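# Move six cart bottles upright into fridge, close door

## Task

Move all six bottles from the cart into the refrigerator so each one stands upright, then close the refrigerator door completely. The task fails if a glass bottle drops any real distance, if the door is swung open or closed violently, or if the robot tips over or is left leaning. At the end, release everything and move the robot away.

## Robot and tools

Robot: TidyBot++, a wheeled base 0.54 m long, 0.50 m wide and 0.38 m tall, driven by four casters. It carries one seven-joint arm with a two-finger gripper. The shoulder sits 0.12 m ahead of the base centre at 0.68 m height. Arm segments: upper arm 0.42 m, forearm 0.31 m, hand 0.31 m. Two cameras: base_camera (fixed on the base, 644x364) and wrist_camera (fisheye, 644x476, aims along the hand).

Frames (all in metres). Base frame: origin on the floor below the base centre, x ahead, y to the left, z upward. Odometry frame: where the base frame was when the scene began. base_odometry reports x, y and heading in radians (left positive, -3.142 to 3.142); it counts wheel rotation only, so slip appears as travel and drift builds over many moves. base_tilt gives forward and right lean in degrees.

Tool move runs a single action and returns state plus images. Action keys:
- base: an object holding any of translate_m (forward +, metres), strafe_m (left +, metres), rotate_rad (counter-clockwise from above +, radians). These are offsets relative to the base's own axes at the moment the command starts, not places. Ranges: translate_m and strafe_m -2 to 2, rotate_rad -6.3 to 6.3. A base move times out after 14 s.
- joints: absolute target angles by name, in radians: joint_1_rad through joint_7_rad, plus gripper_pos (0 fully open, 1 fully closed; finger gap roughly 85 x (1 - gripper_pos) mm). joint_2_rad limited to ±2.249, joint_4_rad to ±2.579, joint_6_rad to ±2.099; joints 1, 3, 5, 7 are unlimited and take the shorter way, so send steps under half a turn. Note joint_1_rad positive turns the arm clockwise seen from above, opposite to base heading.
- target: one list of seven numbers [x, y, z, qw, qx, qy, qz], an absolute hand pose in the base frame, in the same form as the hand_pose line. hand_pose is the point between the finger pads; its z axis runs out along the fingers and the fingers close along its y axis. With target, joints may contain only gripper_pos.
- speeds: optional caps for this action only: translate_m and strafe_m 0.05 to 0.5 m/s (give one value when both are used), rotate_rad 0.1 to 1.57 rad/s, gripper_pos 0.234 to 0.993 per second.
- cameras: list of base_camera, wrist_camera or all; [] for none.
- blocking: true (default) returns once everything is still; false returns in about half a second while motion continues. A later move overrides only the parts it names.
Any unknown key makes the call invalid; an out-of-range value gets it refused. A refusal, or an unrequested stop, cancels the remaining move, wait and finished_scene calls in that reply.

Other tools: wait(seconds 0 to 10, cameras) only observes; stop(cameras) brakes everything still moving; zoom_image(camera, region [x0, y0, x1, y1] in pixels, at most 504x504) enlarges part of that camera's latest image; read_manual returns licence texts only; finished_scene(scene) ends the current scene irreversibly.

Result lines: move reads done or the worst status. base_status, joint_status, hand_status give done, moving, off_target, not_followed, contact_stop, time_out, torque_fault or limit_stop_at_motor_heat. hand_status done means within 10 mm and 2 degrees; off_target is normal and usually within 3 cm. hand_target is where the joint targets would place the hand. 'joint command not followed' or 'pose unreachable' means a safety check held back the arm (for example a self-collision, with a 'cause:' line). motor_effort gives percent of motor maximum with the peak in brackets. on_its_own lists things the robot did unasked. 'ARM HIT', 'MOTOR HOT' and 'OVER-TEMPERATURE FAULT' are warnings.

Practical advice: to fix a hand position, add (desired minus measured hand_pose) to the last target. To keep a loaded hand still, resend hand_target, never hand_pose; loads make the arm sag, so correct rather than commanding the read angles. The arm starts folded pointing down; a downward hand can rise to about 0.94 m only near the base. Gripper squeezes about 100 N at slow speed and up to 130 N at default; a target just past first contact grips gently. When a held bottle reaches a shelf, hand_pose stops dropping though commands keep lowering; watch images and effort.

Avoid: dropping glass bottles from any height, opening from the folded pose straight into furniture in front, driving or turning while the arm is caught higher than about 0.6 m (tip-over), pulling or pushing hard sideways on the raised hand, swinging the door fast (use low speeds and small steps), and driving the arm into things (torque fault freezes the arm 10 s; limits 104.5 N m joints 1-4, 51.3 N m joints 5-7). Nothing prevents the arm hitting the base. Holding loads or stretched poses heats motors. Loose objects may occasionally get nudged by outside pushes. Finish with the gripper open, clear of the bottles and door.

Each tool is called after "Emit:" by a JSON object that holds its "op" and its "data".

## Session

Emit:
{"op": "move", "data": {"cameras": ["wrist_camera", "base_camera"]}}

Scene clock: 0.00 s.
base_odometry: x=+0.000 y=+0.000 heading=+0.000
base_tilt: forward=+0.1 right=+0.9
base_status: not commanded
joint_positions: joint_1_rad=+0.029 joint_2_rad=-0.382 joint_3_rad=+3.129 joint_4_rad=-2.553 joint_5_rad=+0.048 joint_6_rad=-0.895 joint_7_rad=+1.596 gripper_pos=+0.000
joint_status: not commanded
motor_effort: joint_1_rad=+0 joint_2_rad=-1 joint_3_rad=+0 joint_4_rad=+12 joint_5_rad=-1 joint_6_rad=+1 joint_7_rad=+0
hand_pose: x=+0.2448 y=-0.0129 z=+0.5845 quat_wxyz=(+0.022, +0.999, +0.019, +0.037) (m; base frame)
hand_target: x=+0.2435 y=-0.0129 z=+0.5838 quat_wxyz=(+0.022, +0.999, +0.019, +0.036) (m; base frame)
hand_status: not commanded
pictures: base_camera, wrist_camera

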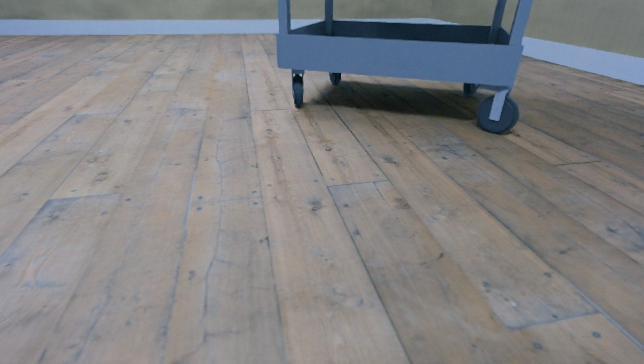

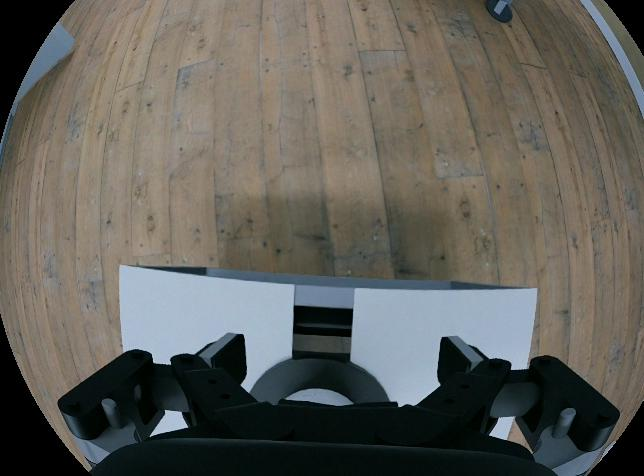

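Emit:
{"op": "move", "data": {"joints": {"joint_1_rad": 0.0, "joint_2_rad": -0.21, "joint_3_rad": 3.14, "joint_4_rad": -2.25, "joint_5_rad": 0.0, "joint_6_rad": 0.3, "joint_7_rad": 1.57}, "cameras": ["wrist_camera"]}}

Scene clock: 14.83 s.
move: done
base_odometry: x=+0.000 y=+0.000 heading=+0.000
base_tilt: forward=+0.2 right=+0.9
base_status: not commanded
joint_positions: joint_1_rad=+0.017 joint_2_rad=-0.232 joint_3_rad=+3.129 joint_4_rad=-2.250 joint_5_rad=+0.048 joint_6_rad=+0.236 joint_7_rad=+1.596 gripper_pos=+0.000
joint_status: all done
motor_effort: joint_1_rad=+0(1) joint_2_rad=-10(11) joint_3_rad=+1(1) joint_4_rad=+17(18) joint_5_rad=+0(2) joint_6_rad=+9(9) joint_7_rad=+0(2)
hand_pose: x=+0.6099 y=+0.0031 z=+0.8902 quat_wxyz=(+0.021, +0.777, +0.031, +0.628) (m; base frame)
hand_target: x=+0.6185 y=+0.0022 z=+0.8988 quat_wxyz=(-0.001, +0.764, +0.000, +0.645) (m; base frame)
hand_status: not commanded
pictures: wrist_camera

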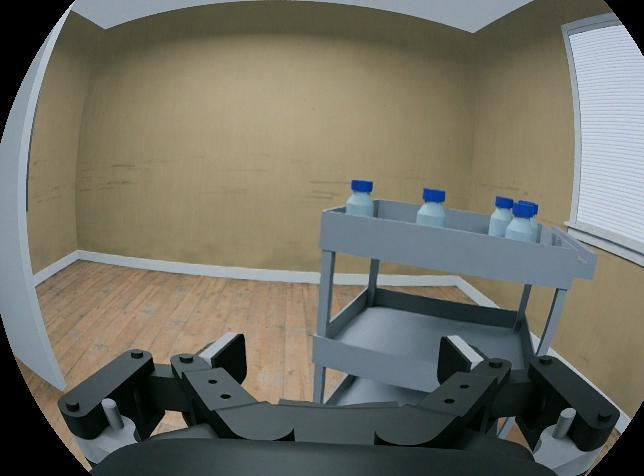

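Emit:
{"op": "move", "data": {"cameras": ["base_camera", "wrist_camera"]}}

Scene clock: 83.80 s.
base_odometry: x=+0.000 y=+0.000 heading=+0.000
base_tilt: forward=+0.2 right=+0.8
base_status: not commanded
joint_positions: joint_1_rad=+0.017 joint_2_rad=-0.232 joint_3_rad=+3.129 joint_4_rad=-2.250 joint_5_rad=+0.048 joint_6_rad=+0.239 joint_7_rad=+1.596 gripper_pos=+0.000
joint_status: all done
motor_effort: joint_1_rad=+0(1) joint_2_rad=-11(11) joint_3_rad=+0(1) joint_4_rad=+18(18) joint_5_rad=-1(2) joint_6_rad=+9(9) joint_7_rad=-1(2)
hand_pose: x=+0.6101 y=+0.0031 z=+0.8910 quat_wxyz=(+0.021, +0.776, +0.031, +0.629) (m; base frame)
hand_target: x=+0.6185 y=+0.0022 z=+0.8988 quat_wxyz=(-0.001, +0.764, +0.000, +0.645) (m; base frame)
hand_status: not commanded
pictures: base_camera, wrist_camera

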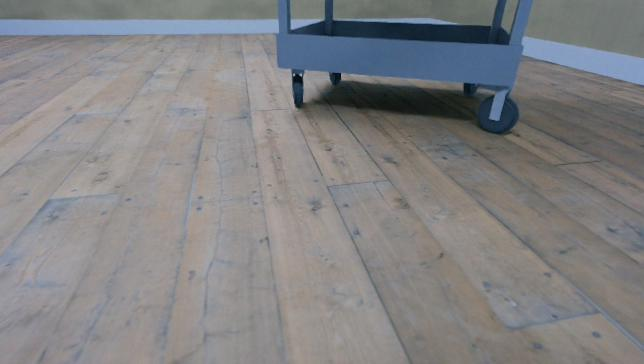

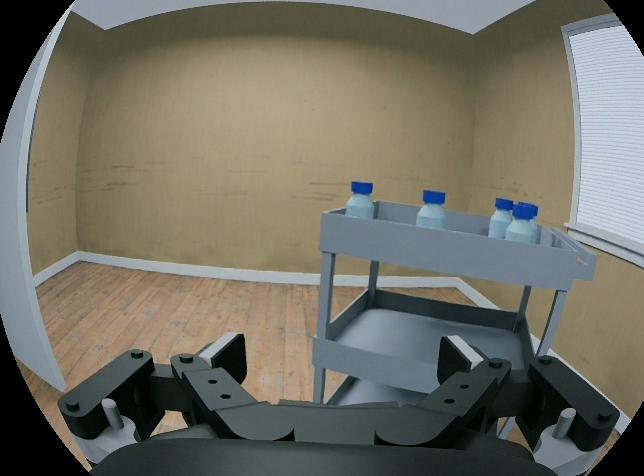

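Emit:
{"op": "move", "data": {"joints": {"joint_1_rad": -1.0}, "cameras": ["wrist_camera"]}}

Scene clock: 100.60 s.
move: done
base_odometry: x=+0.000 y=+0.000 heading=+0.000
base_tilt: forward=+0.2 right=+0.8
base_status: not commanded
joint_positions: joint_1_rad=-0.984 joint_2_rad=-0.232 joint_3_rad=+3.129 joint_4_rad=-2.250 joint_5_rad=+0.048 joint_6_rad=+0.240 joint_7_rad=+1.596 gripper_pos=+0.000
joint_status: all done
motor_effort: joint_1_rad=+0(1) joint_2_rad=-11(11) joint_3_rad=+0(2) joint_4_rad=+17(18) joint_5_rad=-1(1) joint_6_rad=+8(9) joint_7_rad=+0(1)
hand_pose: x=+0.3811 y=+0.4154 z=+0.8912 quat_wxyz=(-0.284, +0.666, +0.399, +0.562) (m; base frame)
hand_target: x=+0.3870 y=+0.4215 z=+0.8988 quat_wxyz=(-0.310, +0.671, +0.367, +0.566) (m; base frame)
hand_status: not commanded
pictures: wrist_camera

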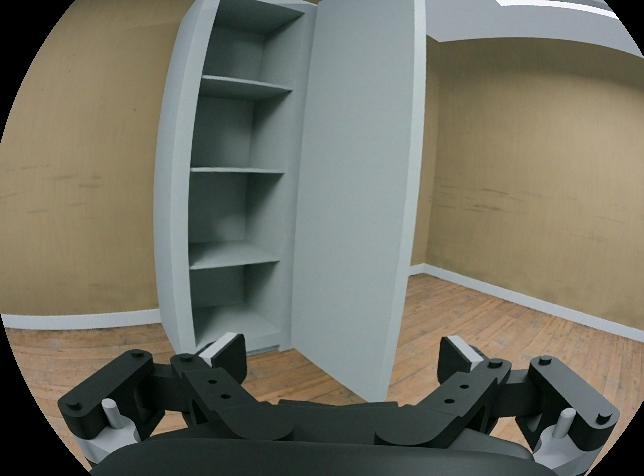

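Emit:
{"op": "zoom_image", "data": {"camera": "wrist_camera", "region": [140, 200, 440, 420]}}

Emit:
{"op": "zoom_image", "data": {"camera": "wrist_camera", "region": [140, 0, 440, 220]}}

Scaled by 1.680.

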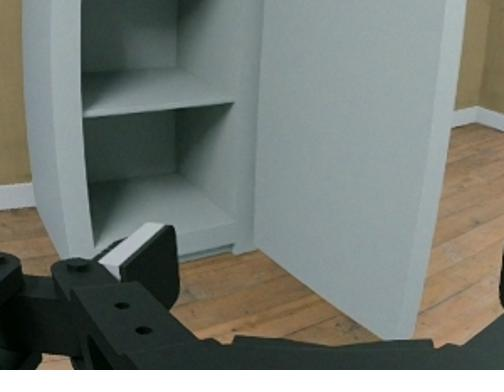

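Scaled by 1.680.

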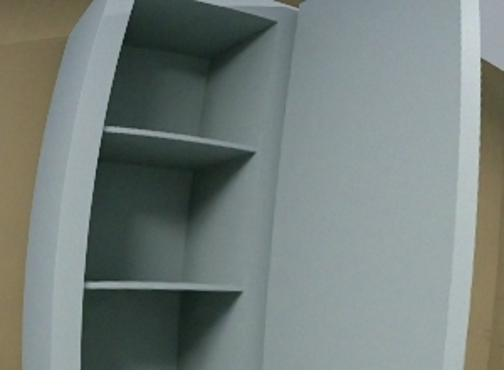

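Emit:
{"op": "move", "data": {"base": {"translate_m": 0.28, "rotate_rad": -0.28}, "joints": {"joint_1_rad": 0.0, "joint_2_rad": -0.24, "joint_3_rad": 3.14, "joint_4_rad": -1.40, "joint_5_rad": 0.0, "joint_6_rad": -0.80, "joint_7_rad": 1.57, "gripper_pos": 0.0}, "cameras": ["base_camera", "wrist_camera"]}}

Scene clock: 213.00 s.
move: done
base_odometry: x=+0.280 y=+0.000 heading=-0.281
base_tilt: forward=+0.1 right=+0.9
base_status: done
joint_positions: joint_1_rad=-0.016 joint_2_rad=-0.231 joint_3_rad=+3.130 joint_4_rad=-1.410 joint_5_rad=+0.048 joint_6_rad=-0.730 joint_7_rad=+1.596 gripper_pos=+0.000
joint_status: all done
motor_effort: joint_1_rad=+0(3) joint_2_rad=-11(15) joint_3_rad=+0(3) joint_4_rad=+18(20) joint_5_rad=-1(2) joint_6_rad=+9(10) joint_7_rad=+0(1)
hand_pose: x=+0.6067 y=+0.0060 z=+1.1084 quat_wxyz=(+0.024, +0.815, +0.028, +0.578) (m; base frame)
hand_target: x=+0.5952 y=+0.0022 z=+1.0979 quat_wxyz=(+0.000, +0.830, +0.000, +0.557) (m; base frame)
hand_status: not commanded
pictures: base_camera, wrist_camera

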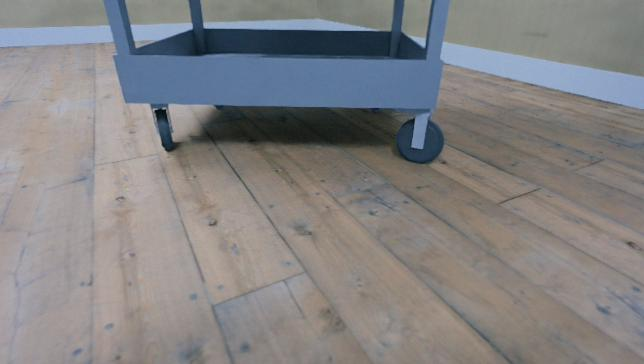

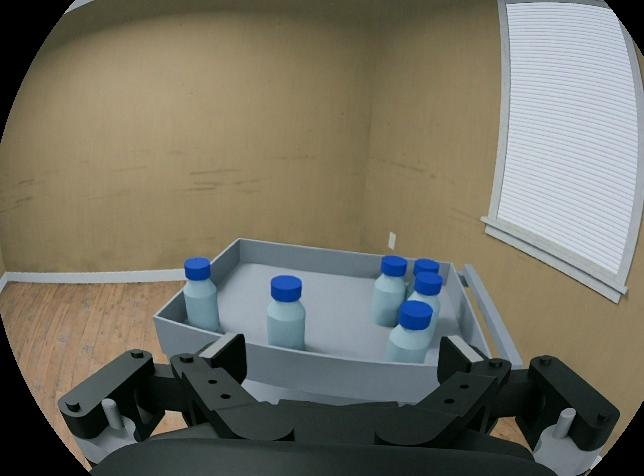

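Emit:
{"op": "zoom_image", "data": {"camera": "wrist_camera", "region": [150, 220, 530, 420]}}

Scaled by 1.326.

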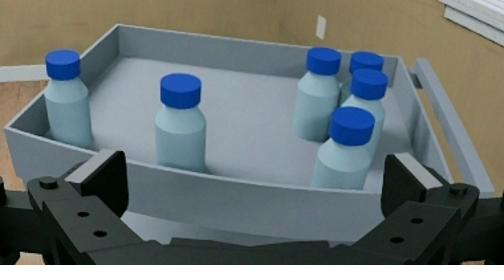

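Emit:
{"op": "zoom_image", "data": {"camera": "wrist_camera", "region": [150, 240, 320, 370]}}

Emit:
{"op": "zoom_image", "data": {"camera": "wrist_camera", "region": [350, 240, 520, 370]}}

Scaled by 2.965.

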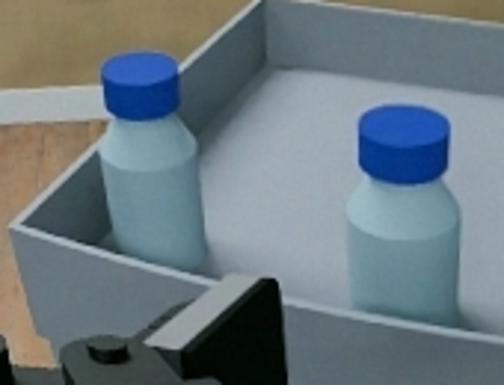

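Scaled by 2.965.

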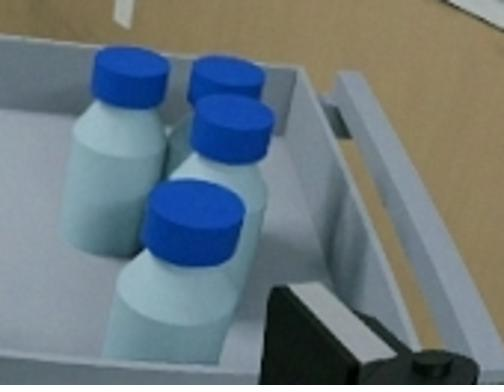

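Emit:
{"op": "move", "data": {"base": {"translate_m": 0.198, "strafe_m": -0.075, "rotate_rad": -0.06}, "joints": {"joint_1_rad": 0.0, "joint_2_rad": -0.24, "joint_3_rad": 3.14, "joint_4_rad": -2.008, "joint_5_rad": 0.0, "joint_6_rad": -0.127, "joint_7_rad": 1.57, "gripper_pos": 0.0}, "cameras": ["base_camera", "wrist_camera"]}}

Scene clock: 383.40 s.
move: done
base_odometry: x=+0.450 y=-0.127 heading=-0.342
base_tilt: forward=+0.2 right=+0.8
base_status: done
joint_positions: joint_1_rad=-0.009 joint_2_rad=-0.236 joint_3_rad=+3.132 joint_4_rad=-1.982 joint_5_rad=+0.048 joint_6_rad=-0.190 joint_7_rad=+1.596 gripper_pos=+0.000
joint_status: all done
motor_effort: joint_1_rad=+0(2) joint_2_rad=-11(15) joint_3_rad=+0(2) joint_4_rad=+19(20) joint_5_rad=+0(2) joint_6_rad=+9(9) joint_7_rad=-1(2)
hand_pose: x=+0.6207 y=+0.0086 z=+0.9252 quat_wxyz=(+0.020, +0.823, +0.036, +0.567) (m; base frame)
hand_target: x=+0.6223 y=+0.0022 z=+0.9298 quat_wxyz=(-0.001, +0.812, +0.000, +0.584) (m; base frame)
hand_status: not commanded
pictures: base_camera, wrist_camera

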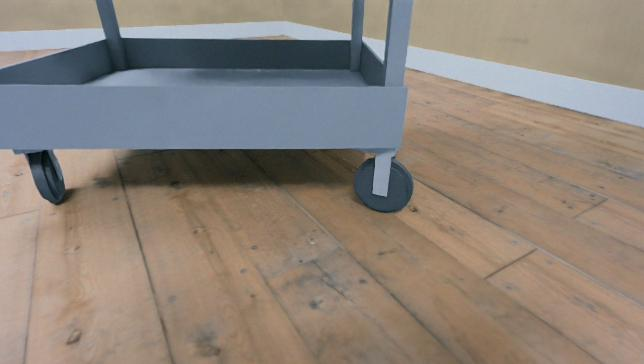

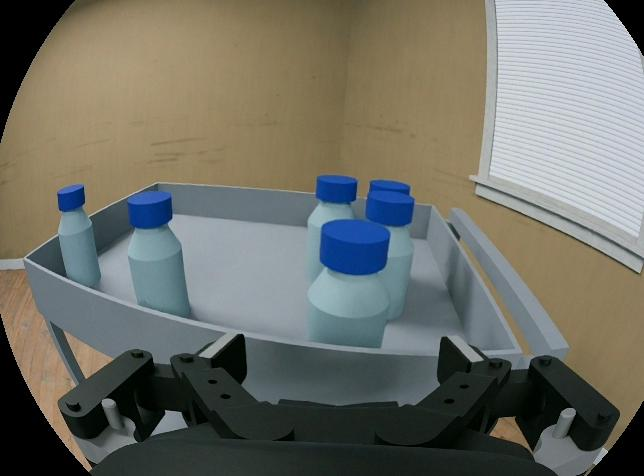

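Emit:
{"op": "move", "data": {"base": {"translate_m": 0.129, "strafe_m": -0.006}, "speeds": {"translate_m": 0.25}, "cameras": ["wrist_camera"]}}

Scene clock: 401.80 s.
move: done
base_odometry: x=+0.569 y=-0.176 heading=-0.342
base_tilt: forward=+0.2 right=+0.8
base_status: done
joint_positions: joint_1_rad=-0.009 joint_2_rad=-0.237 joint_3_rad=+3.132 joint_4_rad=-1.983 joint_5_rad=+0.048 joint_6_rad=-0.185 joint_7_rad=+1.596 gripper_pos=+0.000
joint_status: not commanded
motor_effort: joint_1_rad=+0(1) joint_2_rad=-11(14) joint_3_rad=+0(1) joint_4_rad=+18(19) joint_5_rad=-1(1) joint_6_rad=+9(9) joint_7_rad=+0(1)
hand_pose: x=+0.6208 y=+0.0087 z=+0.9266 quat_wxyz=(+0.020, +0.821, +0.036, +0.569) (m; base frame)
hand_target: x=+0.6223 y=+0.0022 z=+0.9298 quat_wxyz=(-0.001, +0.812, +0.000, +0.584) (m; base frame)
hand_status: not commanded
pictures: wrist_camera

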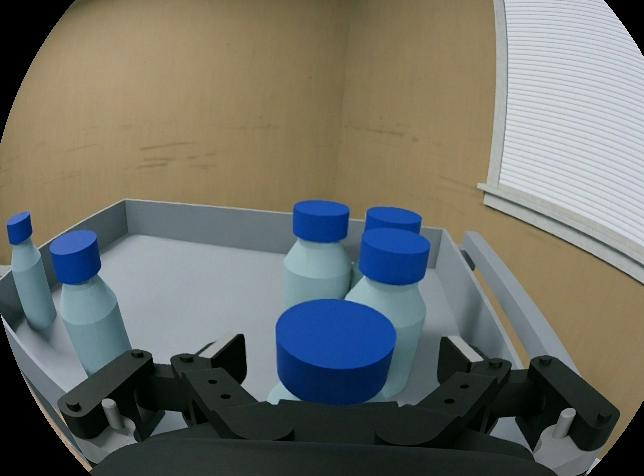

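Emit:
{"op": "zoom_image", "data": {"camera": "wrist_camera", "region": [236, 280, 446, 410]}}

Scaled by 2.400.

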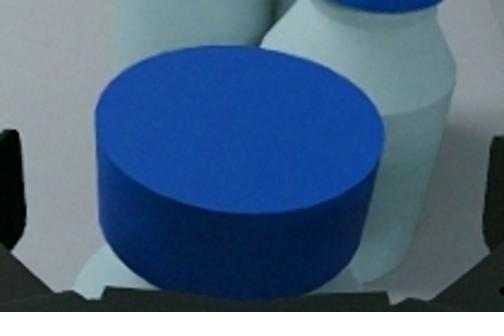

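Emit:
{"op": "move", "data": {"base": {"translate_m": 0.002, "strafe_m": 0.003}, "joints": {"joint_4_rad": -2.025}, "cameras": []}}

Emit:
{"op": "move", "data": {"joints": {"gripper_pos": 0.5}, "speeds": {"gripper_pos": 0.234}, "cameras": ["wrist_camera"]}}

Scene clock: 420.13 s.
move: done
base_odometry: x=+0.572 y=-0.174 heading=-0.342
base_tilt: forward=+0.2 right=+0.9
base_status: done
joint_positions: joint_1_rad=-0.009 joint_2_rad=-0.238 joint_3_rad=+3.132 joint_4_rad=-2.001 joint_5_rad=+0.048 joint_6_rad=-0.184 joint_7_rad=+1.596 gripper_pos=+0.000
joint_status: all done
motor_effort: joint_1_rad=+1(2) joint_2_rad=-11(13) joint_3_rad=+0(2) joint_4_rad=+18(20) joint_5_rad=-1(1) joint_6_rad=+8(9) joint_7_rad=+0(1)
hand_pose: x=+0.6179 y=+0.0083 z=+0.9162 quat_wxyz=(+0.020, +0.826, +0.036, +0.562) (m; base frame)
hand_target: x=+0.6195 y=+0.0022 z=+0.9195 quat_wxyz=(-0.001, +0.817, +0.000, +0.577) (m; base frame)
hand_status: not commanded
pictures: none
No camera images: "cameras" was empty.

Scene clock: 422.60 s.
move: off_target
base_odometry: x=+0.572 y=-0.174 heading=-0.342
base_tilt: forward=+0.2 right=+0.8
base_status: not commanded
joint_positions: joint_1_rad=-0.009 joint_2_rad=-0.238 joint_3_rad=+3.132 joint_4_rad=-2.001 joint_5_rad=+0.048 joint_6_rad=-0.181 joint_7_rad=+1.596 gripper_pos=+0.444
joint_status: gripper_pos off_target (ended at +0.444, target +0.500)
motor_effort: joint_1_rad=+2(2) joint_2_rad=-10(12) joint_3_rad=+1(2) joint_4_rad=+17(19) joint_5_rad=+0(1) joint_6_rad=+8(9) joint_7_rad=+1(1)
hand_pose: x=+0.6182 y=+0.0083 z=+0.9170 quat_wxyz=(+0.020, +0.825, +0.036, +0.563) (m; base frame)
hand_target: x=+0.6195 y=+0.0022 z=+0.9195 quat_wxyz=(-0.001, +0.817, +0.000, +0.577) (m; base frame)
hand_status: not commanded
pictures: wrist_camera

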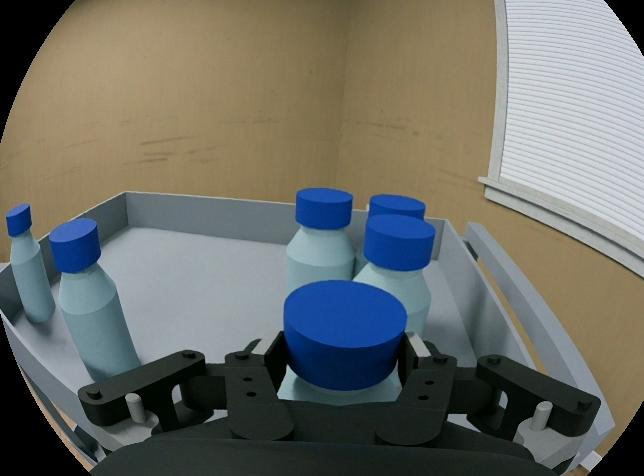

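Emit:
{"op": "move", "data": {"joints": {"gripper_pos": 0.2}, "speeds": {"gripper_pos": 0.4}, "cameras": []}}

Emit:
{"op": "move", "data": {"base": {"translate_m": 0.011}, "speeds": {"translate_m": 0.1}, "cameras": ["wrist_camera"]}}

Scene clock: 445.87 s.
move: done
base_odometry: x=+0.572 y=-0.174 heading=-0.342
base_tilt: forward=+0.2 right=+0.8
base_status: not commanded
joint_positions: joint_1_rad=-0.009 joint_2_rad=-0.238 joint_3_rad=+3.132 joint_4_rad=-2.002 joint_5_rad=+0.048 joint_6_rad=-0.181 joint_7_rad=+1.596 gripper_pos=+0.200
joint_status: all done
motor_effort: joint_1_rad=+0(2) joint_2_rad=-11(12) joint_3_rad=+0(2) joint_4_rad=+18(19) joint_5_rad=-1(1) joint_6_rad=+8(9) joint_7_rad=-1(1)
hand_pose: x=+0.6180 y=+0.0083 z=+0.9165 quat_wxyz=(+0.020, +0.826, +0.036, +0.563) (m; base frame)
hand_target: x=+0.6195 y=+0.0022 z=+0.9195 quat_wxyz=(-0.001, +0.817, +0.000, +0.577) (m; base frame)
hand_status: not commanded
pictures: none
No camera images: "cameras" was empty.

Scene clock: 446.50 s.
move: done
base_odometry: x=+0.583 y=-0.178 heading=-0.342
base_tilt: forward=+0.1 right=+0.8
base_status: done
joint_positions: joint_1_rad=-0.009 joint_2_rad=-0.238 joint_3_rad=+3.132 joint_4_rad=-2.002 joint_5_rad=+0.048 joint_6_rad=-0.181 joint_7_rad=+1.596 gripper_pos=+0.200
joint_status: not commanded
motor_effort: joint_1_rad=+0(1) joint_2_rad=-12(15) joint_3_rad=+0(1) joint_4_rad=+18(19) joint_5_rad=-1(1) joint_6_rad=+8(9) joint_7_rad=+0(1)
hand_pose: x=+0.6179 y=+0.0083 z=+0.9168 quat_wxyz=(+0.020, +0.825, +0.036, +0.563) (m; base frame)
hand_target: x=+0.6195 y=+0.0022 z=+0.9195 quat_wxyz=(-0.001, +0.817, +0.000, +0.577) (m; base frame)
hand_status: not commanded
pictures: wrist_camera

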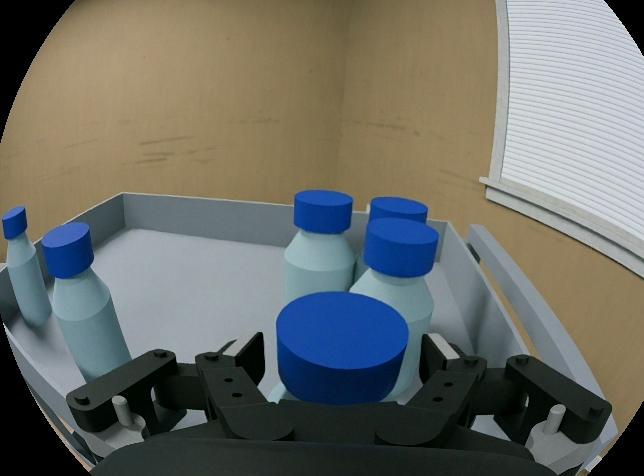

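Emit:
{"op": "move", "data": {"base": {"translate_m": 0.003}, "speeds": {"translate_m": 0.1}, "cameras": []}}

Emit:
{"op": "move", "data": {"joints": {"gripper_pos": 0.5}, "speeds": {"gripper_pos": 0.234}, "cameras": ["wrist_camera"]}}

Scene clock: 452.73 s.
move: done
base_odometry: x=+0.586 y=-0.179 heading=-0.341
base_tilt: forward=+0.2 right=+0.9
base_status: done
joint_positions: joint_1_rad=-0.009 joint_2_rad=-0.239 joint_3_rad=+3.132 joint_4_rad=-2.002 joint_5_rad=+0.048 joint_6_rad=-0.181 joint_7_rad=+1.596 gripper_pos=+0.200
joint_status: not commanded
motor_effort: joint_1_rad=+0(0) joint_2_rad=-11(15) joint_3_rad=+0(1) joint_4_rad=+18(19) joint_5_rad=-1(1) joint_6_rad=+9(9) joint_7_rad=+0(1)
hand_pose: x=+0.6178 y=+0.0083 z=+0.9170 quat_wxyz=(+0.020, +0.825, +0.036, +0.563) (m; base frame)
hand_target: x=+0.6195 y=+0.0022 z=+0.9195 quat_wxyz=(-0.001, +0.817, +0.000, +0.577) (m; base frame)
hand_status: not commanded
pictures: none
No camera images: "cameras" was empty.

Scene clock: 454.33 s.
move: off_target
base_odometry: x=+0.586 y=-0.179 heading=-0.341
base_tilt: forward=+0.2 right=+0.8
base_status: not commanded
joint_positions: joint_1_rad=-0.009 joint_2_rad=-0.239 joint_3_rad=+3.132 joint_4_rad=-2.002 joint_5_rad=+0.048 joint_6_rad=-0.180 joint_7_rad=+1.596 gripper_pos=+0.417
joint_status: gripper_pos off_target (ended at +0.417, target +0.500)
motor_effort: joint_1_rad=+2(2) joint_2_rad=-10(12) joint_3_rad=+1(2) joint_4_rad=+17(19) joint_5_rad=+1(1) joint_6_rad=+7(9) joint_7_rad=+0(1)
hand_pose: x=+0.6179 y=+0.0084 z=+0.9172 quat_wxyz=(+0.020, +0.825, +0.036, +0.564) (m; base frame)
hand_target: x=+0.6195 y=+0.0022 z=+0.9195 quat_wxyz=(-0.001, +0.817, +0.000, +0.577) (m; base frame)
hand_status: not commanded
pictures: wrist_camera

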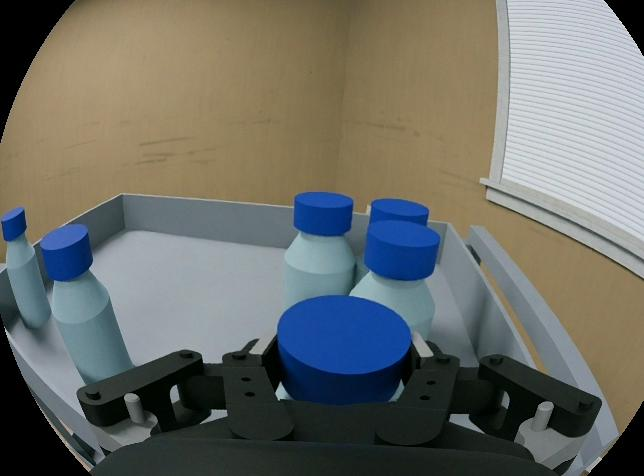

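Emit:
{"op": "move", "data": {"joints": {"joint_4_rad": -1.60, "joint_6_rad": -0.63}, "cameras": []}}

Emit:
{"op": "move", "data": {"base": {"translate_m": -0.32}, "joints": {"joint_4_rad": -1.40, "joint_6_rad": -0.80}, "cameras": ["wrist_camera"]}}

Scene clock: 503.10 s.
move: done
base_odometry: x=+0.586 y=-0.179 heading=-0.341
base_tilt: forward=+0.1 right=+0.9
base_status: not commanded
joint_positions: joint_1_rad=-0.009 joint_2_rad=-0.234 joint_3_rad=+3.132 joint_4_rad=-1.632 joint_5_rad=+0.048 joint_6_rad=-0.576 joint_7_rad=+1.596 gripper_pos=+0.417
joint_status: all done
motor_effort: joint_1_rad=+0(2) joint_2_rad=-15(16) joint_3_rad=+0(1) joint_4_rad=+23(24) joint_5_rad=+0(1) joint_6_rad=+11(13) joint_7_rad=+1(1)
hand_pose: x=+0.6174 y=+0.0031 z=+1.0229 quat_wxyz=(+0.025, +0.834, +0.029, +0.551) (m; base frame)
hand_target: x=+0.6107 y=+0.0022 z=+1.0296 quat_wxyz=(+0.000, +0.839, +0.000, +0.545) (m; base frame)
hand_status: not commanded
pictures: none
No camera images: "cameras" was empty.

Scene clock: 505.10 s.
move: done
base_odometry: x=+0.284 y=-0.071 heading=-0.342
base_tilt: forward=+0.2 right=+0.8
base_status: done
joint_positions: joint_1_rad=-0.008 joint_2_rad=-0.232 joint_3_rad=+3.132 joint_4_rad=-1.428 joint_5_rad=+0.048 joint_6_rad=-0.750 joint_7_rad=+1.596 gripper_pos=+0.417
joint_status: all done
motor_effort: joint_1_rad=+0(2) joint_2_rad=-14(18) joint_3_rad=-1(4) joint_4_rad=+21(24) joint_5_rad=+0(1) joint_6_rad=+12(13) joint_7_rad=+0(1)
hand_pose: x=+0.6044 y=+0.0007 z=+1.0923 quat_wxyz=(+0.026, +0.826, +0.024, +0.562) (m; base frame)
hand_target: x=+0.5952 y=+0.0022 z=+1.0979 quat_wxyz=(+0.000, +0.830, +0.000, +0.557) (m; base frame)
hand_status: not commanded
pictures: wrist_camera

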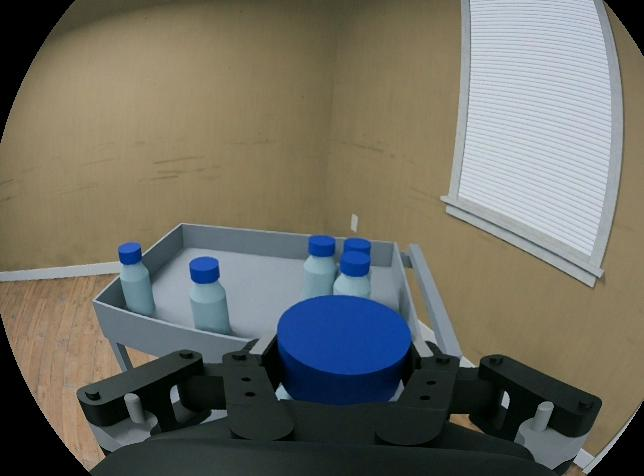

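Emit:
{"op": "move", "data": {"base": {"translate_m": -0.14, "strafe_m": 0.656, "rotate_rad": 1.752}, "speeds": {"rotate_rad": 0.85}, "cameras": ["wrist_camera", "base_camera"]}}

Scene clock: 522.17 s.
move: done
base_odometry: x=+0.372 y=+0.594 heading=+1.410
base_tilt: forward=+0.2 right=+0.9
base_status: done
joint_positions: joint_1_rad=+0.000 joint_2_rad=-0.230 joint_3_rad=+3.140 joint_4_rad=-1.428 joint_5_rad=+0.048 joint_6_rad=-0.751 joint_7_rad=+1.596 gripper_pos=+0.417
joint_status: not commanded
motor_effort: joint_1_rad=+0(3) joint_2_rad=-14(17) joint_3_rad=+0(5) joint_4_rad=+21(22) joint_5_rad=+0(2) joint_6_rad=+12(12) joint_7_rad=+0(1)
hand_pose: x=+0.6050 y=-0.0079 z=+1.0915 quat_wxyz=(+0.030, +0.827, +0.017, +0.561) (m; base frame)
hand_target: x=+0.5952 y=+0.0022 z=+1.0979 quat_wxyz=(+0.000, +0.830, +0.000, +0.557) (m; base frame)
hand_status: not commanded
pictures: base_camera, wrist_camera

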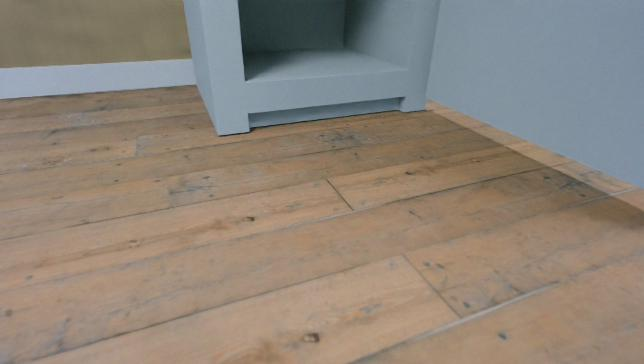

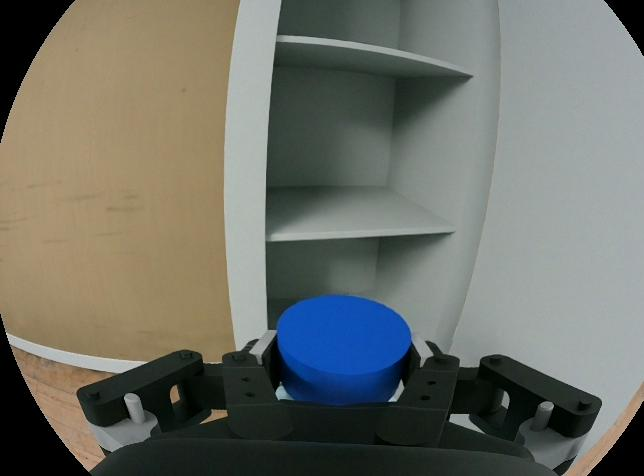

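Emit:
{"op": "zoom_image", "data": {"camera": "wrist_camera", "region": [220, 170, 520, 350]}}

Emit:
{"op": "zoom_image", "data": {"camera": "base_camera", "region": [170, 20, 470, 160]}}

Scaled by 1.680.

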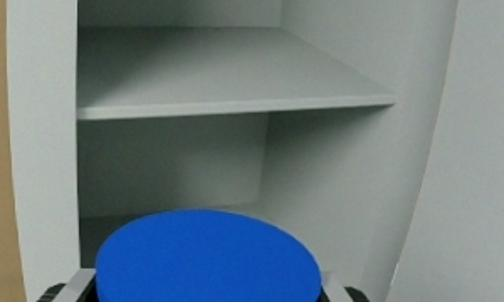

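Scaled by 1.680.

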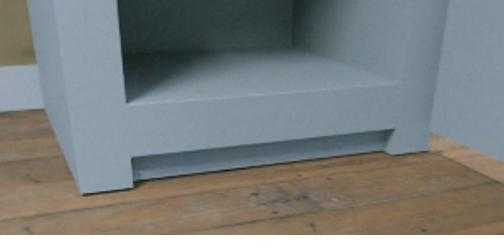

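Emit:
{"op": "zoom_image", "data": {"camera": "wrist_camera", "region": [220, 0, 520, 180]}}

Scaled by 1.680.

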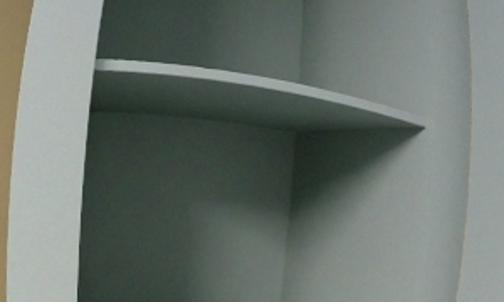

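Emit:
{"op": "move", "data": {"base": {"translate_m": 0.202, "strafe_m": -0.33, "rotate_rad": 0.29}, "speeds": {"rotate_rad": 0.5, "translate_m": 0.35}, "cameras": ["wrist_camera", "base_camera"]}}

Scene clock: 654.43 s.
move: done
base_odometry: x=+0.730 y=+0.741 heading=+1.701
base_tilt: forward=+0.2 right=+0.8
base_status: done
joint_positions: joint_1_rad=+0.000 joint_2_rad=-0.230 joint_3_rad=+3.140 joint_4_rad=-1.428 joint_5_rad=+0.048 joint_6_rad=-0.751 joint_7_rad=+1.596 gripper_pos=+0.417
joint_status: not commanded
motor_effort: joint_1_rad=+0(3) joint_2_rad=-14(15) joint_3_rad=-1(3) joint_4_rad=+21(22) joint_5_rad=+0(1) joint_6_rad=+12(13) joint_7_rad=+0(1)
hand_pose: x=+0.6049 y=-0.0078 z=+1.0915 quat_wxyz=(+0.030, +0.827, +0.017, +0.561) (m; base frame)
hand_target: x=+0.5952 y=+0.0022 z=+1.0979 quat_wxyz=(+0.000, +0.830, +0.000, +0.557) (m; base frame)
hand_status: not commanded
pictures: base_camera, wrist_camera

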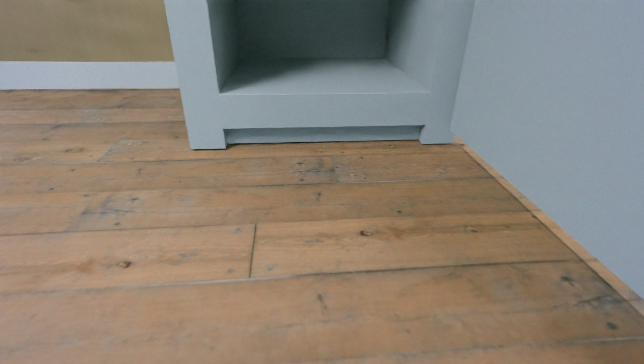

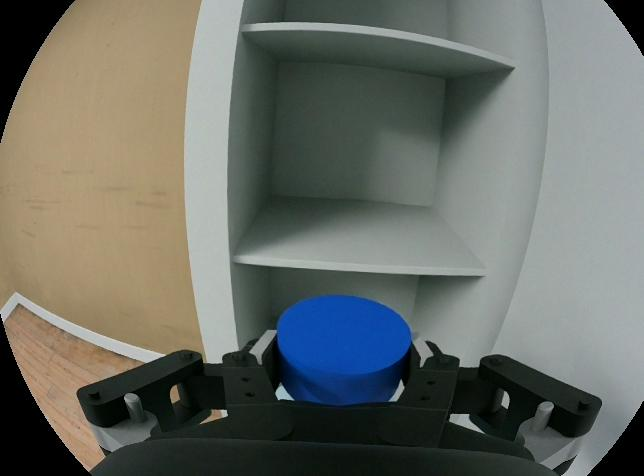

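Emit:
{"op": "zoom_image", "data": {"camera": "wrist_camera", "region": [210, 180, 510, 300]}}

Emit:
{"op": "zoom_image", "data": {"camera": "wrist_camera", "region": [220, 0, 540, 120]}}

Scaled by 1.680.

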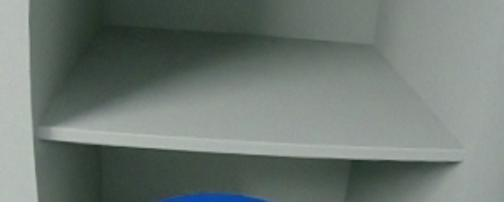

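Scaled by 1.575.

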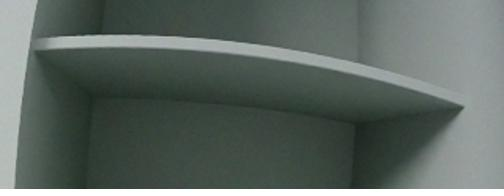

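Emit:
{"op": "move", "data": {"base": {"translate_m": 0.25, "strafe_m": -0.01, "rotate_rad": 0.012}, "joints": {"joint_2_rad": 0.09, "joint_4_rad": -1.085, "joint_6_rad": -0.615}, "speeds": {"translate_m": 0.35}, "cameras": ["wrist_camera", "base_camera"]}}

Scene clock: 764.70 s.
move: done
base_odometry: x=+0.708 y=+0.990 heading=+1.713
base_tilt: forward=+0.2 right=+0.8
base_status: done
joint_positions: joint_1_rad=+0.000 joint_2_rad=+0.116 joint_3_rad=+3.140 joint_4_rad=-1.118 joint_5_rad=+0.048 joint_6_rad=-0.693 joint_7_rad=+1.596 gripper_pos=+0.417
joint_status: all done
motor_effort: joint_1_rad=+0(1) joint_2_rad=-26(32) joint_3_rad=-1(2) joint_4_rad=+21(24) joint_5_rad=+0(1) joint_6_rad=+11(13) joint_7_rad=+0(1)
hand_pose: x=+0.7559 y=-0.0069 z=+1.0956 quat_wxyz=(+0.030, +0.821, +0.018, +0.570) (m; base frame)
hand_target: x=+0.7507 y=+0.0023 z=+1.1544 quat_wxyz=(-0.001, +0.780, +0.000, +0.626) (m; base frame)
hand_status: not commanded
pictures: base_camera, wrist_camera

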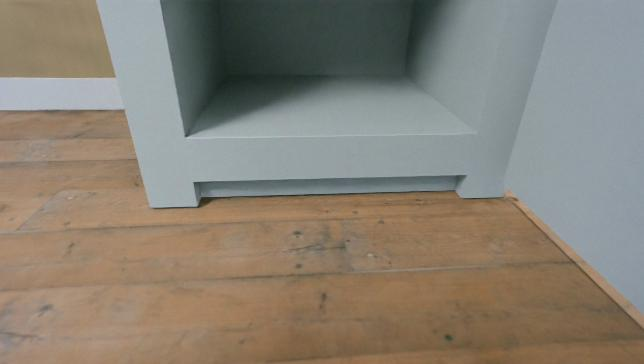

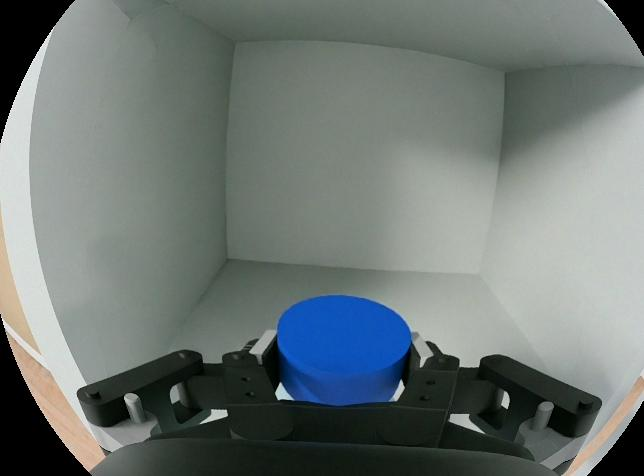

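Emit:
{"op": "move", "data": {"base": {"translate_m": -0.12}, "joints": {"joint_2_rad": 0.17, "joint_4_rad": -0.755, "joint_6_rad": -1.02}, "speeds": {"translate_m": 0.35}, "cameras": ["wrist_camera"]}}

Scene clock: 882.47 s.
move: done
base_odometry: x=+0.725 y=+0.871 heading=+1.713
base_tilt: forward=+0.2 right=+0.9
base_status: done
joint_positions: joint_1_rad=+0.000 joint_2_rad=+0.164 joint_3_rad=+3.140 joint_4_rad=-0.780 joint_5_rad=+0.048 joint_6_rad=-0.967 joint_7_rad=+1.596 gripper_pos=+0.417
joint_status: all done
motor_effort: joint_1_rad=+0(2) joint_2_rad=-25(31) joint_3_rad=-1(2) joint_4_rad=+19(24) joint_5_rad=+0(1) joint_6_rad=+12(13) joint_7_rad=+0(1)
hand_pose: x=+0.7356 y=-0.0097 z=+1.1775 quat_wxyz=(+0.031, +0.816, +0.011, +0.577) (m; base frame)
hand_target: x=+0.7310 y=+0.0022 z=+1.1719 quat_wxyz=(-0.001, +0.826, +0.000, +0.563) (m; base frame)
hand_status: not commanded
pictures: wrist_camera

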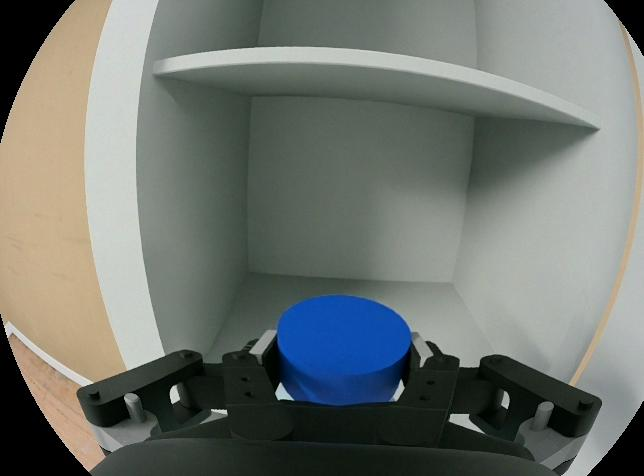

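Emit:
{"op": "move", "data": {"base": {"translate_m": 0.425}, "joints": {"joint_2_rad": 0.15, "joint_4_rad": -0.945, "joint_6_rad": -0.80}, "speeds": {"translate_m": 0.25}, "cameras": ["wrist_camera"]}}

Scene clock: 932.00 s.
move: done
base_odometry: x=+0.665 y=+1.292 heading=+1.712
base_tilt: forward=+0.2 right=+0.8
base_status: done
joint_positions: joint_1_rad=+0.000 joint_2_rad=+0.169 joint_3_rad=+3.140 joint_4_rad=-0.945 joint_5_rad=+0.048 joint_6_rad=-0.880 joint_7_rad=+1.596 gripper_pos=+0.417
joint_status: all done
motor_effort: joint_1_rad=+0(3) joint_2_rad=-27(31) joint_3_rad=-2(2) joint_4_rad=+21(22) joint_5_rad=+0(1) joint_6_rad=+12(13) joint_7_rad=+0(1)
hand_pose: x=+0.7556 y=-0.0089 z=+1.1077 quat_wxyz=(+0.030, +0.840, +0.014, +0.542) (m; base frame)
hand_target: x=+0.7564 y=+0.0022 z=+1.1427 quat_wxyz=(-0.001, +0.812, +0.000, +0.584) (m; base frame)
hand_status: not commanded
pictures: wrist_camera

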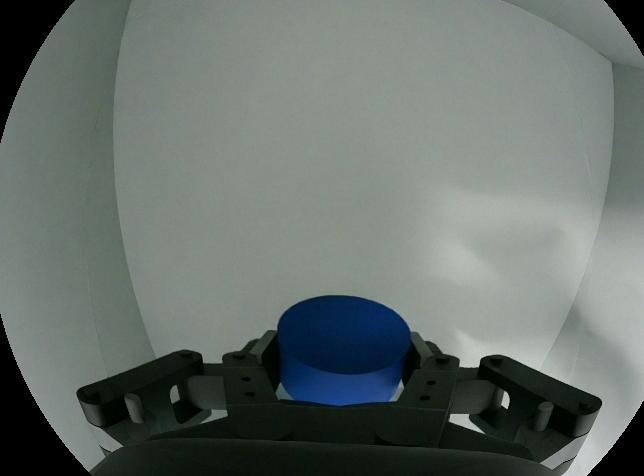

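Emit:
{"op": "move", "data": {"joints": {"joint_4_rad": -0.985, "joint_6_rad": -0.71}, "cameras": []}}

Emit:
{"op": "move", "data": {"joints": {"joint_4_rad": -1.005, "joint_6_rad": -0.69}, "cameras": []}}

Scene clock: 950.80 s.
move: done
base_odometry: x=+0.665 y=+1.292 heading=+1.712
base_tilt: forward=+0.2 right=+0.8
base_status: not commanded
joint_positions: joint_1_rad=+0.000 joint_2_rad=+0.169 joint_3_rad=+3.140 joint_4_rad=-0.982 joint_5_rad=+0.048 joint_6_rad=-0.789 joint_7_rad=+1.596 gripper_pos=+0.417
joint_status: all done
motor_effort: joint_1_rad=+0(0) joint_2_rad=-27(28) joint_3_rad=-1(1) joint_4_rad=+21(21) joint_5_rad=+0(0) joint_6_rad=+11(12) joint_7_rad=+0(1)
hand_pose: x=+0.7671 y=-0.0080 z=+1.1127 quat_wxyz=(+0.030, +0.824, +0.016, +0.565) (m; base frame)
hand_target: x=+0.7665 y=+0.0022 z=+1.1463 quat_wxyz=(-0.001, +0.797, +0.000, +0.604) (m; base frame)
hand_status: not commanded
pictures: none
No camera images: "cameras" was empty.

Scene clock: 951.40 s.
move: done
base_odometry: x=+0.665 y=+1.292 heading=+1.712
base_tilt: forward=+0.1 right=+0.9
base_status: not commanded
joint_positions: joint_1_rad=+0.000 joint_2_rad=+0.169 joint_3_rad=+3.140 joint_4_rad=-1.001 joint_5_rad=+0.048 joint_6_rad=-0.770 joint_7_rad=+1.596 gripper_pos=+0.417
joint_status: all done
motor_effort: joint_1_rad=+0(0) joint_2_rad=-27(28) joint_3_rad=-1(1) joint_4_rad=+21(22) joint_5_rad=+1(1) joint_6_rad=+11(13) joint_7_rad=+0(1)
hand_pose: x=+0.7695 y=-0.0077 z=+1.1074 quat_wxyz=(+0.030, +0.824, +0.016, +0.565) (m; base frame)
hand_target: x=+0.7691 y=+0.0022 z=+1.1406 quat_wxyz=(-0.001, +0.797, +0.000, +0.604) (m; base frame)
hand_status: not commanded
pictures: none
No camera images: "cameras" was empty.

Emit:
{"op": "move", "data": {"base": {"translate_m": -0.02}, "joints": {"joint_4_rad": -1.03, "joint_6_rad": -0.665}, "speeds": {"translate_m": 0.1}, "cameras": []}}

Emit:
{"op": "move", "data": {"joints": {"joint_4_rad": -1.05, "joint_6_rad": -0.645}, "cameras": []}}

Scene clock: 962.00 s.
move: done
base_odometry: x=+0.668 y=+1.272 heading=+1.712
base_tilt: forward=+0.2 right=+0.9
base_status: done
joint_positions: joint_1_rad=+0.000 joint_2_rad=+0.167 joint_3_rad=+3.140 joint_4_rad=-1.027 joint_5_rad=+0.048 joint_6_rad=-0.744 joint_7_rad=+1.596 gripper_pos=+0.417
joint_status: all done
motor_effort: joint_1_rad=+0(1) joint_2_rad=-27(31) joint_3_rad=-1(2) joint_4_rad=+21(22) joint_5_rad=+0(1) joint_6_rad=+12(13) joint_7_rad=+0(1)
hand_pose: x=+0.7716 y=-0.0075 z=+1.1014 quat_wxyz=(+0.030, +0.824, +0.017, +0.566) (m; base frame)
hand_target: x=+0.7722 y=+0.0023 z=+1.1333 quat_wxyz=(-0.001, +0.797, +0.000, +0.604) (m; base frame)
hand_status: not commanded
pictures: none
No camera images: "cameras" was empty.

Scene clock: 962.60 s.
move: done
base_odometry: x=+0.668 y=+1.272 heading=+1.712
base_tilt: forward=+0.2 right=+0.9
base_status: not commanded
joint_positions: joint_1_rad=+0.000 joint_2_rad=+0.167 joint_3_rad=+3.140 joint_4_rad=-1.046 joint_5_rad=+0.048 joint_6_rad=-0.725 joint_7_rad=+1.596 gripper_pos=+0.417
joint_status: all done
motor_effort: joint_1_rad=+0(0) joint_2_rad=-27(28) joint_3_rad=-1(2) joint_4_rad=+21(22) joint_5_rad=+0(1) joint_6_rad=+12(12) joint_7_rad=+0(1)
hand_pose: x=+0.7737 y=-0.0072 z=+1.0957 quat_wxyz=(+0.030, +0.824, +0.017, +0.566) (m; base frame)
hand_target: x=+0.7745 y=+0.0023 z=+1.1275 quat_wxyz=(-0.001, +0.797, +0.000, +0.604) (m; base frame)
hand_status: not commanded
pictures: none
No camera images: "cameras" was empty.

Emit:
{"op": "move", "data": {"joints": {"joint_4_rad": -1.07, "joint_6_rad": -0.625}, "cameras": []}}

Emit:
{"op": "move", "data": {"joints": {"joint_4_rad": -1.09, "joint_6_rad": -0.605}, "cameras": []}}

Scene clock: 967.53 s.
move: done
base_odometry: x=+0.668 y=+1.272 heading=+1.712
base_tilt: forward=+0.2 right=+0.9
base_status: not commanded
joint_positions: joint_1_rad=+0.000 joint_2_rad=+0.167 joint_3_rad=+3.140 joint_4_rad=-1.066 joint_5_rad=+0.048 joint_6_rad=-0.705 joint_7_rad=+1.596 gripper_pos=+0.417
joint_status: all done
motor_effort: joint_1_rad=+0(1) joint_2_rad=-27(29) joint_3_rad=-1(1) joint_4_rad=+21(23) joint_5_rad=+0(1) joint_6_rad=+12(13) joint_7_rad=+0(1)
hand_pose: x=+0.7758 y=-0.0070 z=+1.0898 quat_wxyz=(+0.030, +0.824, +0.018, +0.566) (m; base frame)
hand_target: x=+0.7767 y=+0.0023 z=+1.1216 quat_wxyz=(-0.001, +0.797, +0.000, +0.604) (m; base frame)
hand_status: not commanded
pictures: none
No camera images: "cameras" was empty.

Scene clock: 968.13 s.
move: done
base_odometry: x=+0.668 y=+1.272 heading=+1.712
base_tilt: forward=+0.2 right=+0.9
base_status: not commanded
joint_positions: joint_1_rad=+0.000 joint_2_rad=+0.167 joint_3_rad=+3.140 joint_4_rad=-1.086 joint_5_rad=+0.048 joint_6_rad=-0.685 joint_7_rad=+1.596 gripper_pos=+0.417
joint_status: all done
motor_effort: joint_1_rad=+0(0) joint_2_rad=-27(29) joint_3_rad=-1(1) joint_4_rad=+22(22) joint_5_rad=+0(1) joint_6_rad=+12(12) joint_7_rad=+0(1)
hand_pose: x=+0.7778 y=-0.0068 z=+1.0838 quat_wxyz=(+0.030, +0.824, +0.018, +0.566) (m; base frame)
hand_target: x=+0.7788 y=+0.0023 z=+1.1157 quat_wxyz=(-0.001, +0.797, +0.000, +0.604) (m; base frame)
hand_status: not commanded
pictures: none
No camera images: "cameras" was empty.

Emit:
{"op": "move", "data": {"base": {"translate_m": -0.015}, "joints": {"joint_4_rad": -1.11, "joint_6_rad": -0.585}, "speeds": {"translate_m": 0.1}, "cameras": []}}

Emit:
{"op": "move", "data": {"joints": {"joint_4_rad": -1.13, "joint_6_rad": -0.565}, "cameras": ["wrist_camera"]}}

Scene clock: 973.67 s.
move: done
base_odometry: x=+0.670 y=+1.257 heading=+1.712
base_tilt: forward=+0.2 right=+0.9
base_status: done
joint_positions: joint_1_rad=+0.000 joint_2_rad=+0.165 joint_3_rad=+3.140 joint_4_rad=-1.106 joint_5_rad=+0.048 joint_6_rad=-0.664 joint_7_rad=+1.596 gripper_pos=+0.417
joint_status: all done
motor_effort: joint_1_rad=+0(1) joint_2_rad=-28(30) joint_3_rad=-1(1) joint_4_rad=+22(23) joint_5_rad=+0(1) joint_6_rad=+11(13) joint_7_rad=+0(1)
hand_pose: x=+0.7791 y=-0.0065 z=+1.0791 quat_wxyz=(+0.029, +0.823, +0.019, +0.567) (m; base frame)
hand_target: x=+0.7808 y=+0.0023 z=+1.1097 quat_wxyz=(-0.001, +0.797, +0.000, +0.604) (m; base frame)
hand_status: not commanded
pictures: none
No camera images: "cameras" was empty.

Scene clock: 974.27 s.
move: done
base_odometry: x=+0.670 y=+1.257 heading=+1.712
base_tilt: forward=+0.2 right=+0.8
base_status: not commanded
joint_positions: joint_1_rad=+0.000 joint_2_rad=+0.165 joint_3_rad=+3.140 joint_4_rad=-1.126 joint_5_rad=+0.048 joint_6_rad=-0.645 joint_7_rad=+1.596 gripper_pos=+0.417
joint_status: all done
motor_effort: joint_1_rad=+0(1) joint_2_rad=-28(29) joint_3_rad=-1(1) joint_4_rad=+22(23) joint_5_rad=+0(0) joint_6_rad=+12(12) joint_7_rad=+0(1)
hand_pose: x=+0.7808 y=-0.0063 z=+1.0731 quat_wxyz=(+0.029, +0.823, +0.019, +0.567) (m; base frame)
hand_target: x=+0.7827 y=+0.0023 z=+1.1037 quat_wxyz=(-0.001, +0.797, +0.000, +0.604) (m; base frame)
hand_status: not commanded
pictures: wrist_camera

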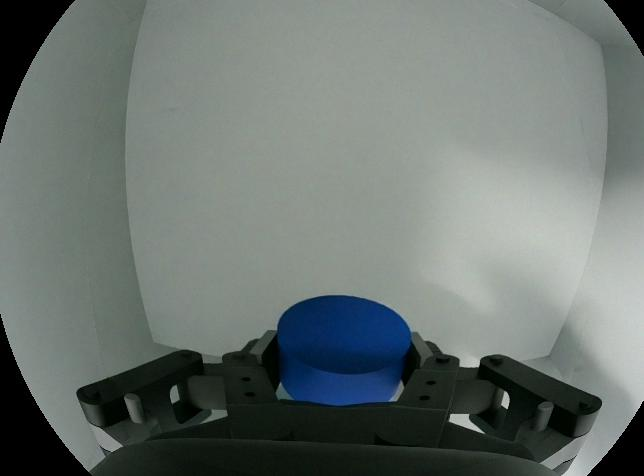

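Emit:
{"op": "move", "data": {"joints": {"joint_4_rad": -1.16, "joint_6_rad": -0.535}, "cameras": []}}

Emit:
{"op": "move", "data": {"joints": {"joint_4_rad": -1.18, "joint_6_rad": -0.515}, "cameras": []}}

Scene clock: 1023.40 s.
move: done
base_odometry: x=+0.670 y=+1.257 heading=+1.712
base_tilt: forward=+0.2 right=+0.8
base_status: not commanded
joint_positions: joint_1_rad=+0.000 joint_2_rad=+0.165 joint_3_rad=+3.140 joint_4_rad=-1.157 joint_5_rad=+0.048 joint_6_rad=-0.615 joint_7_rad=+1.596 gripper_pos=+0.417
joint_status: all done
motor_effort: joint_1_rad=+0(0) joint_2_rad=-28(29) joint_3_rad=-1(1) joint_4_rad=+22(23) joint_5_rad=+0(1) joint_6_rad=+12(13) joint_7_rad=+0(1)
hand_pose: x=+0.7833 y=-0.0059 z=+1.0635 quat_wxyz=(+0.029, +0.823, +0.020, +0.566) (m; base frame)
hand_target: x=+0.7853 y=+0.0023 z=+1.0946 quat_wxyz=(-0.001, +0.797, +0.000, +0.604) (m; base frame)
hand_status: not commanded
pictures: none
No camera images: "cameras" was empty.

Scene clock: 1023.97 s.
move: done
base_odometry: x=+0.670 y=+1.257 heading=+1.712
base_tilt: forward=+0.1 right=+0.9
base_status: not commanded
joint_positions: joint_1_rad=+0.000 joint_2_rad=+0.165 joint_3_rad=+3.140 joint_4_rad=-1.171 joint_5_rad=+0.048 joint_6_rad=-0.592 joint_7_rad=+1.596 gripper_pos=+0.417
joint_status: all done
motor_effort: joint_1_rad=+0(0) joint_2_rad=-27(28) joint_3_rad=+0(1) joint_4_rad=+21(22) joint_5_rad=+0(1) joint_6_rad=+12(12) joint_7_rad=+0(1)
hand_pose: x=+0.7853 y=-0.0056 z=+1.0615 quat_wxyz=(+0.029, +0.821, +0.020, +0.570) (m; base frame)
hand_target: x=+0.7868 y=+0.0023 z=+1.0885 quat_wxyz=(-0.001, +0.797, +0.000, +0.604) (m; base frame)
hand_status: not commanded
pictures: none
No camera images: "cameras" was empty.

Emit:
{"op": "move", "data": {"joints": {"joint_4_rad": -1.195, "joint_6_rad": -0.50}, "cameras": ["wrist_camera"]}}

Scene clock: 1066.47 s.
move: done
base_odometry: x=+0.670 y=+1.257 heading=+1.712
base_tilt: forward=+0.2 right=+1.0
base_status: not commanded
joint_positions: joint_1_rad=+0.000 joint_2_rad=+0.165 joint_3_rad=+3.140 joint_4_rad=-1.181 joint_5_rad=+0.048 joint_6_rad=-0.573 joint_7_rad=+1.596 gripper_pos=+0.417
joint_status: all done
motor_effort: joint_1_rad=+0(1) joint_2_rad=-26(27) joint_3_rad=-1(2) joint_4_rad=+20(21) joint_5_rad=+0(1) joint_6_rad=+12(12) joint_7_rad=+0(1)
hand_pose: x=+0.7870 y=-0.0054 z=+1.0611 quat_wxyz=(+0.029, +0.818, +0.020, +0.574) (m; base frame)
hand_target: x=+0.7879 y=+0.0023 z=+1.0840 quat_wxyz=(-0.001, +0.797, +0.000, +0.604) (m; base frame)
hand_status: not commanded
pictures: wrist_camera

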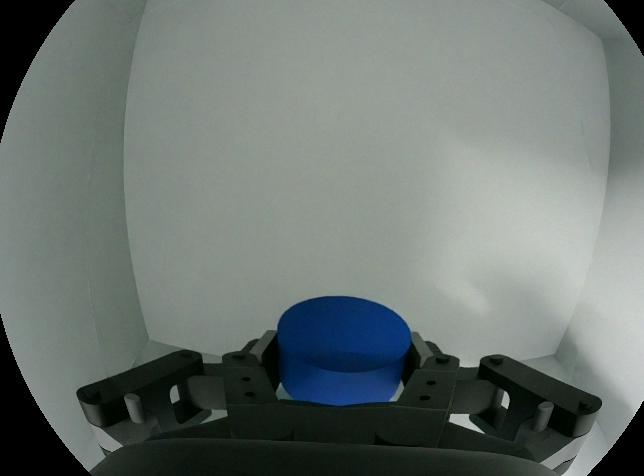

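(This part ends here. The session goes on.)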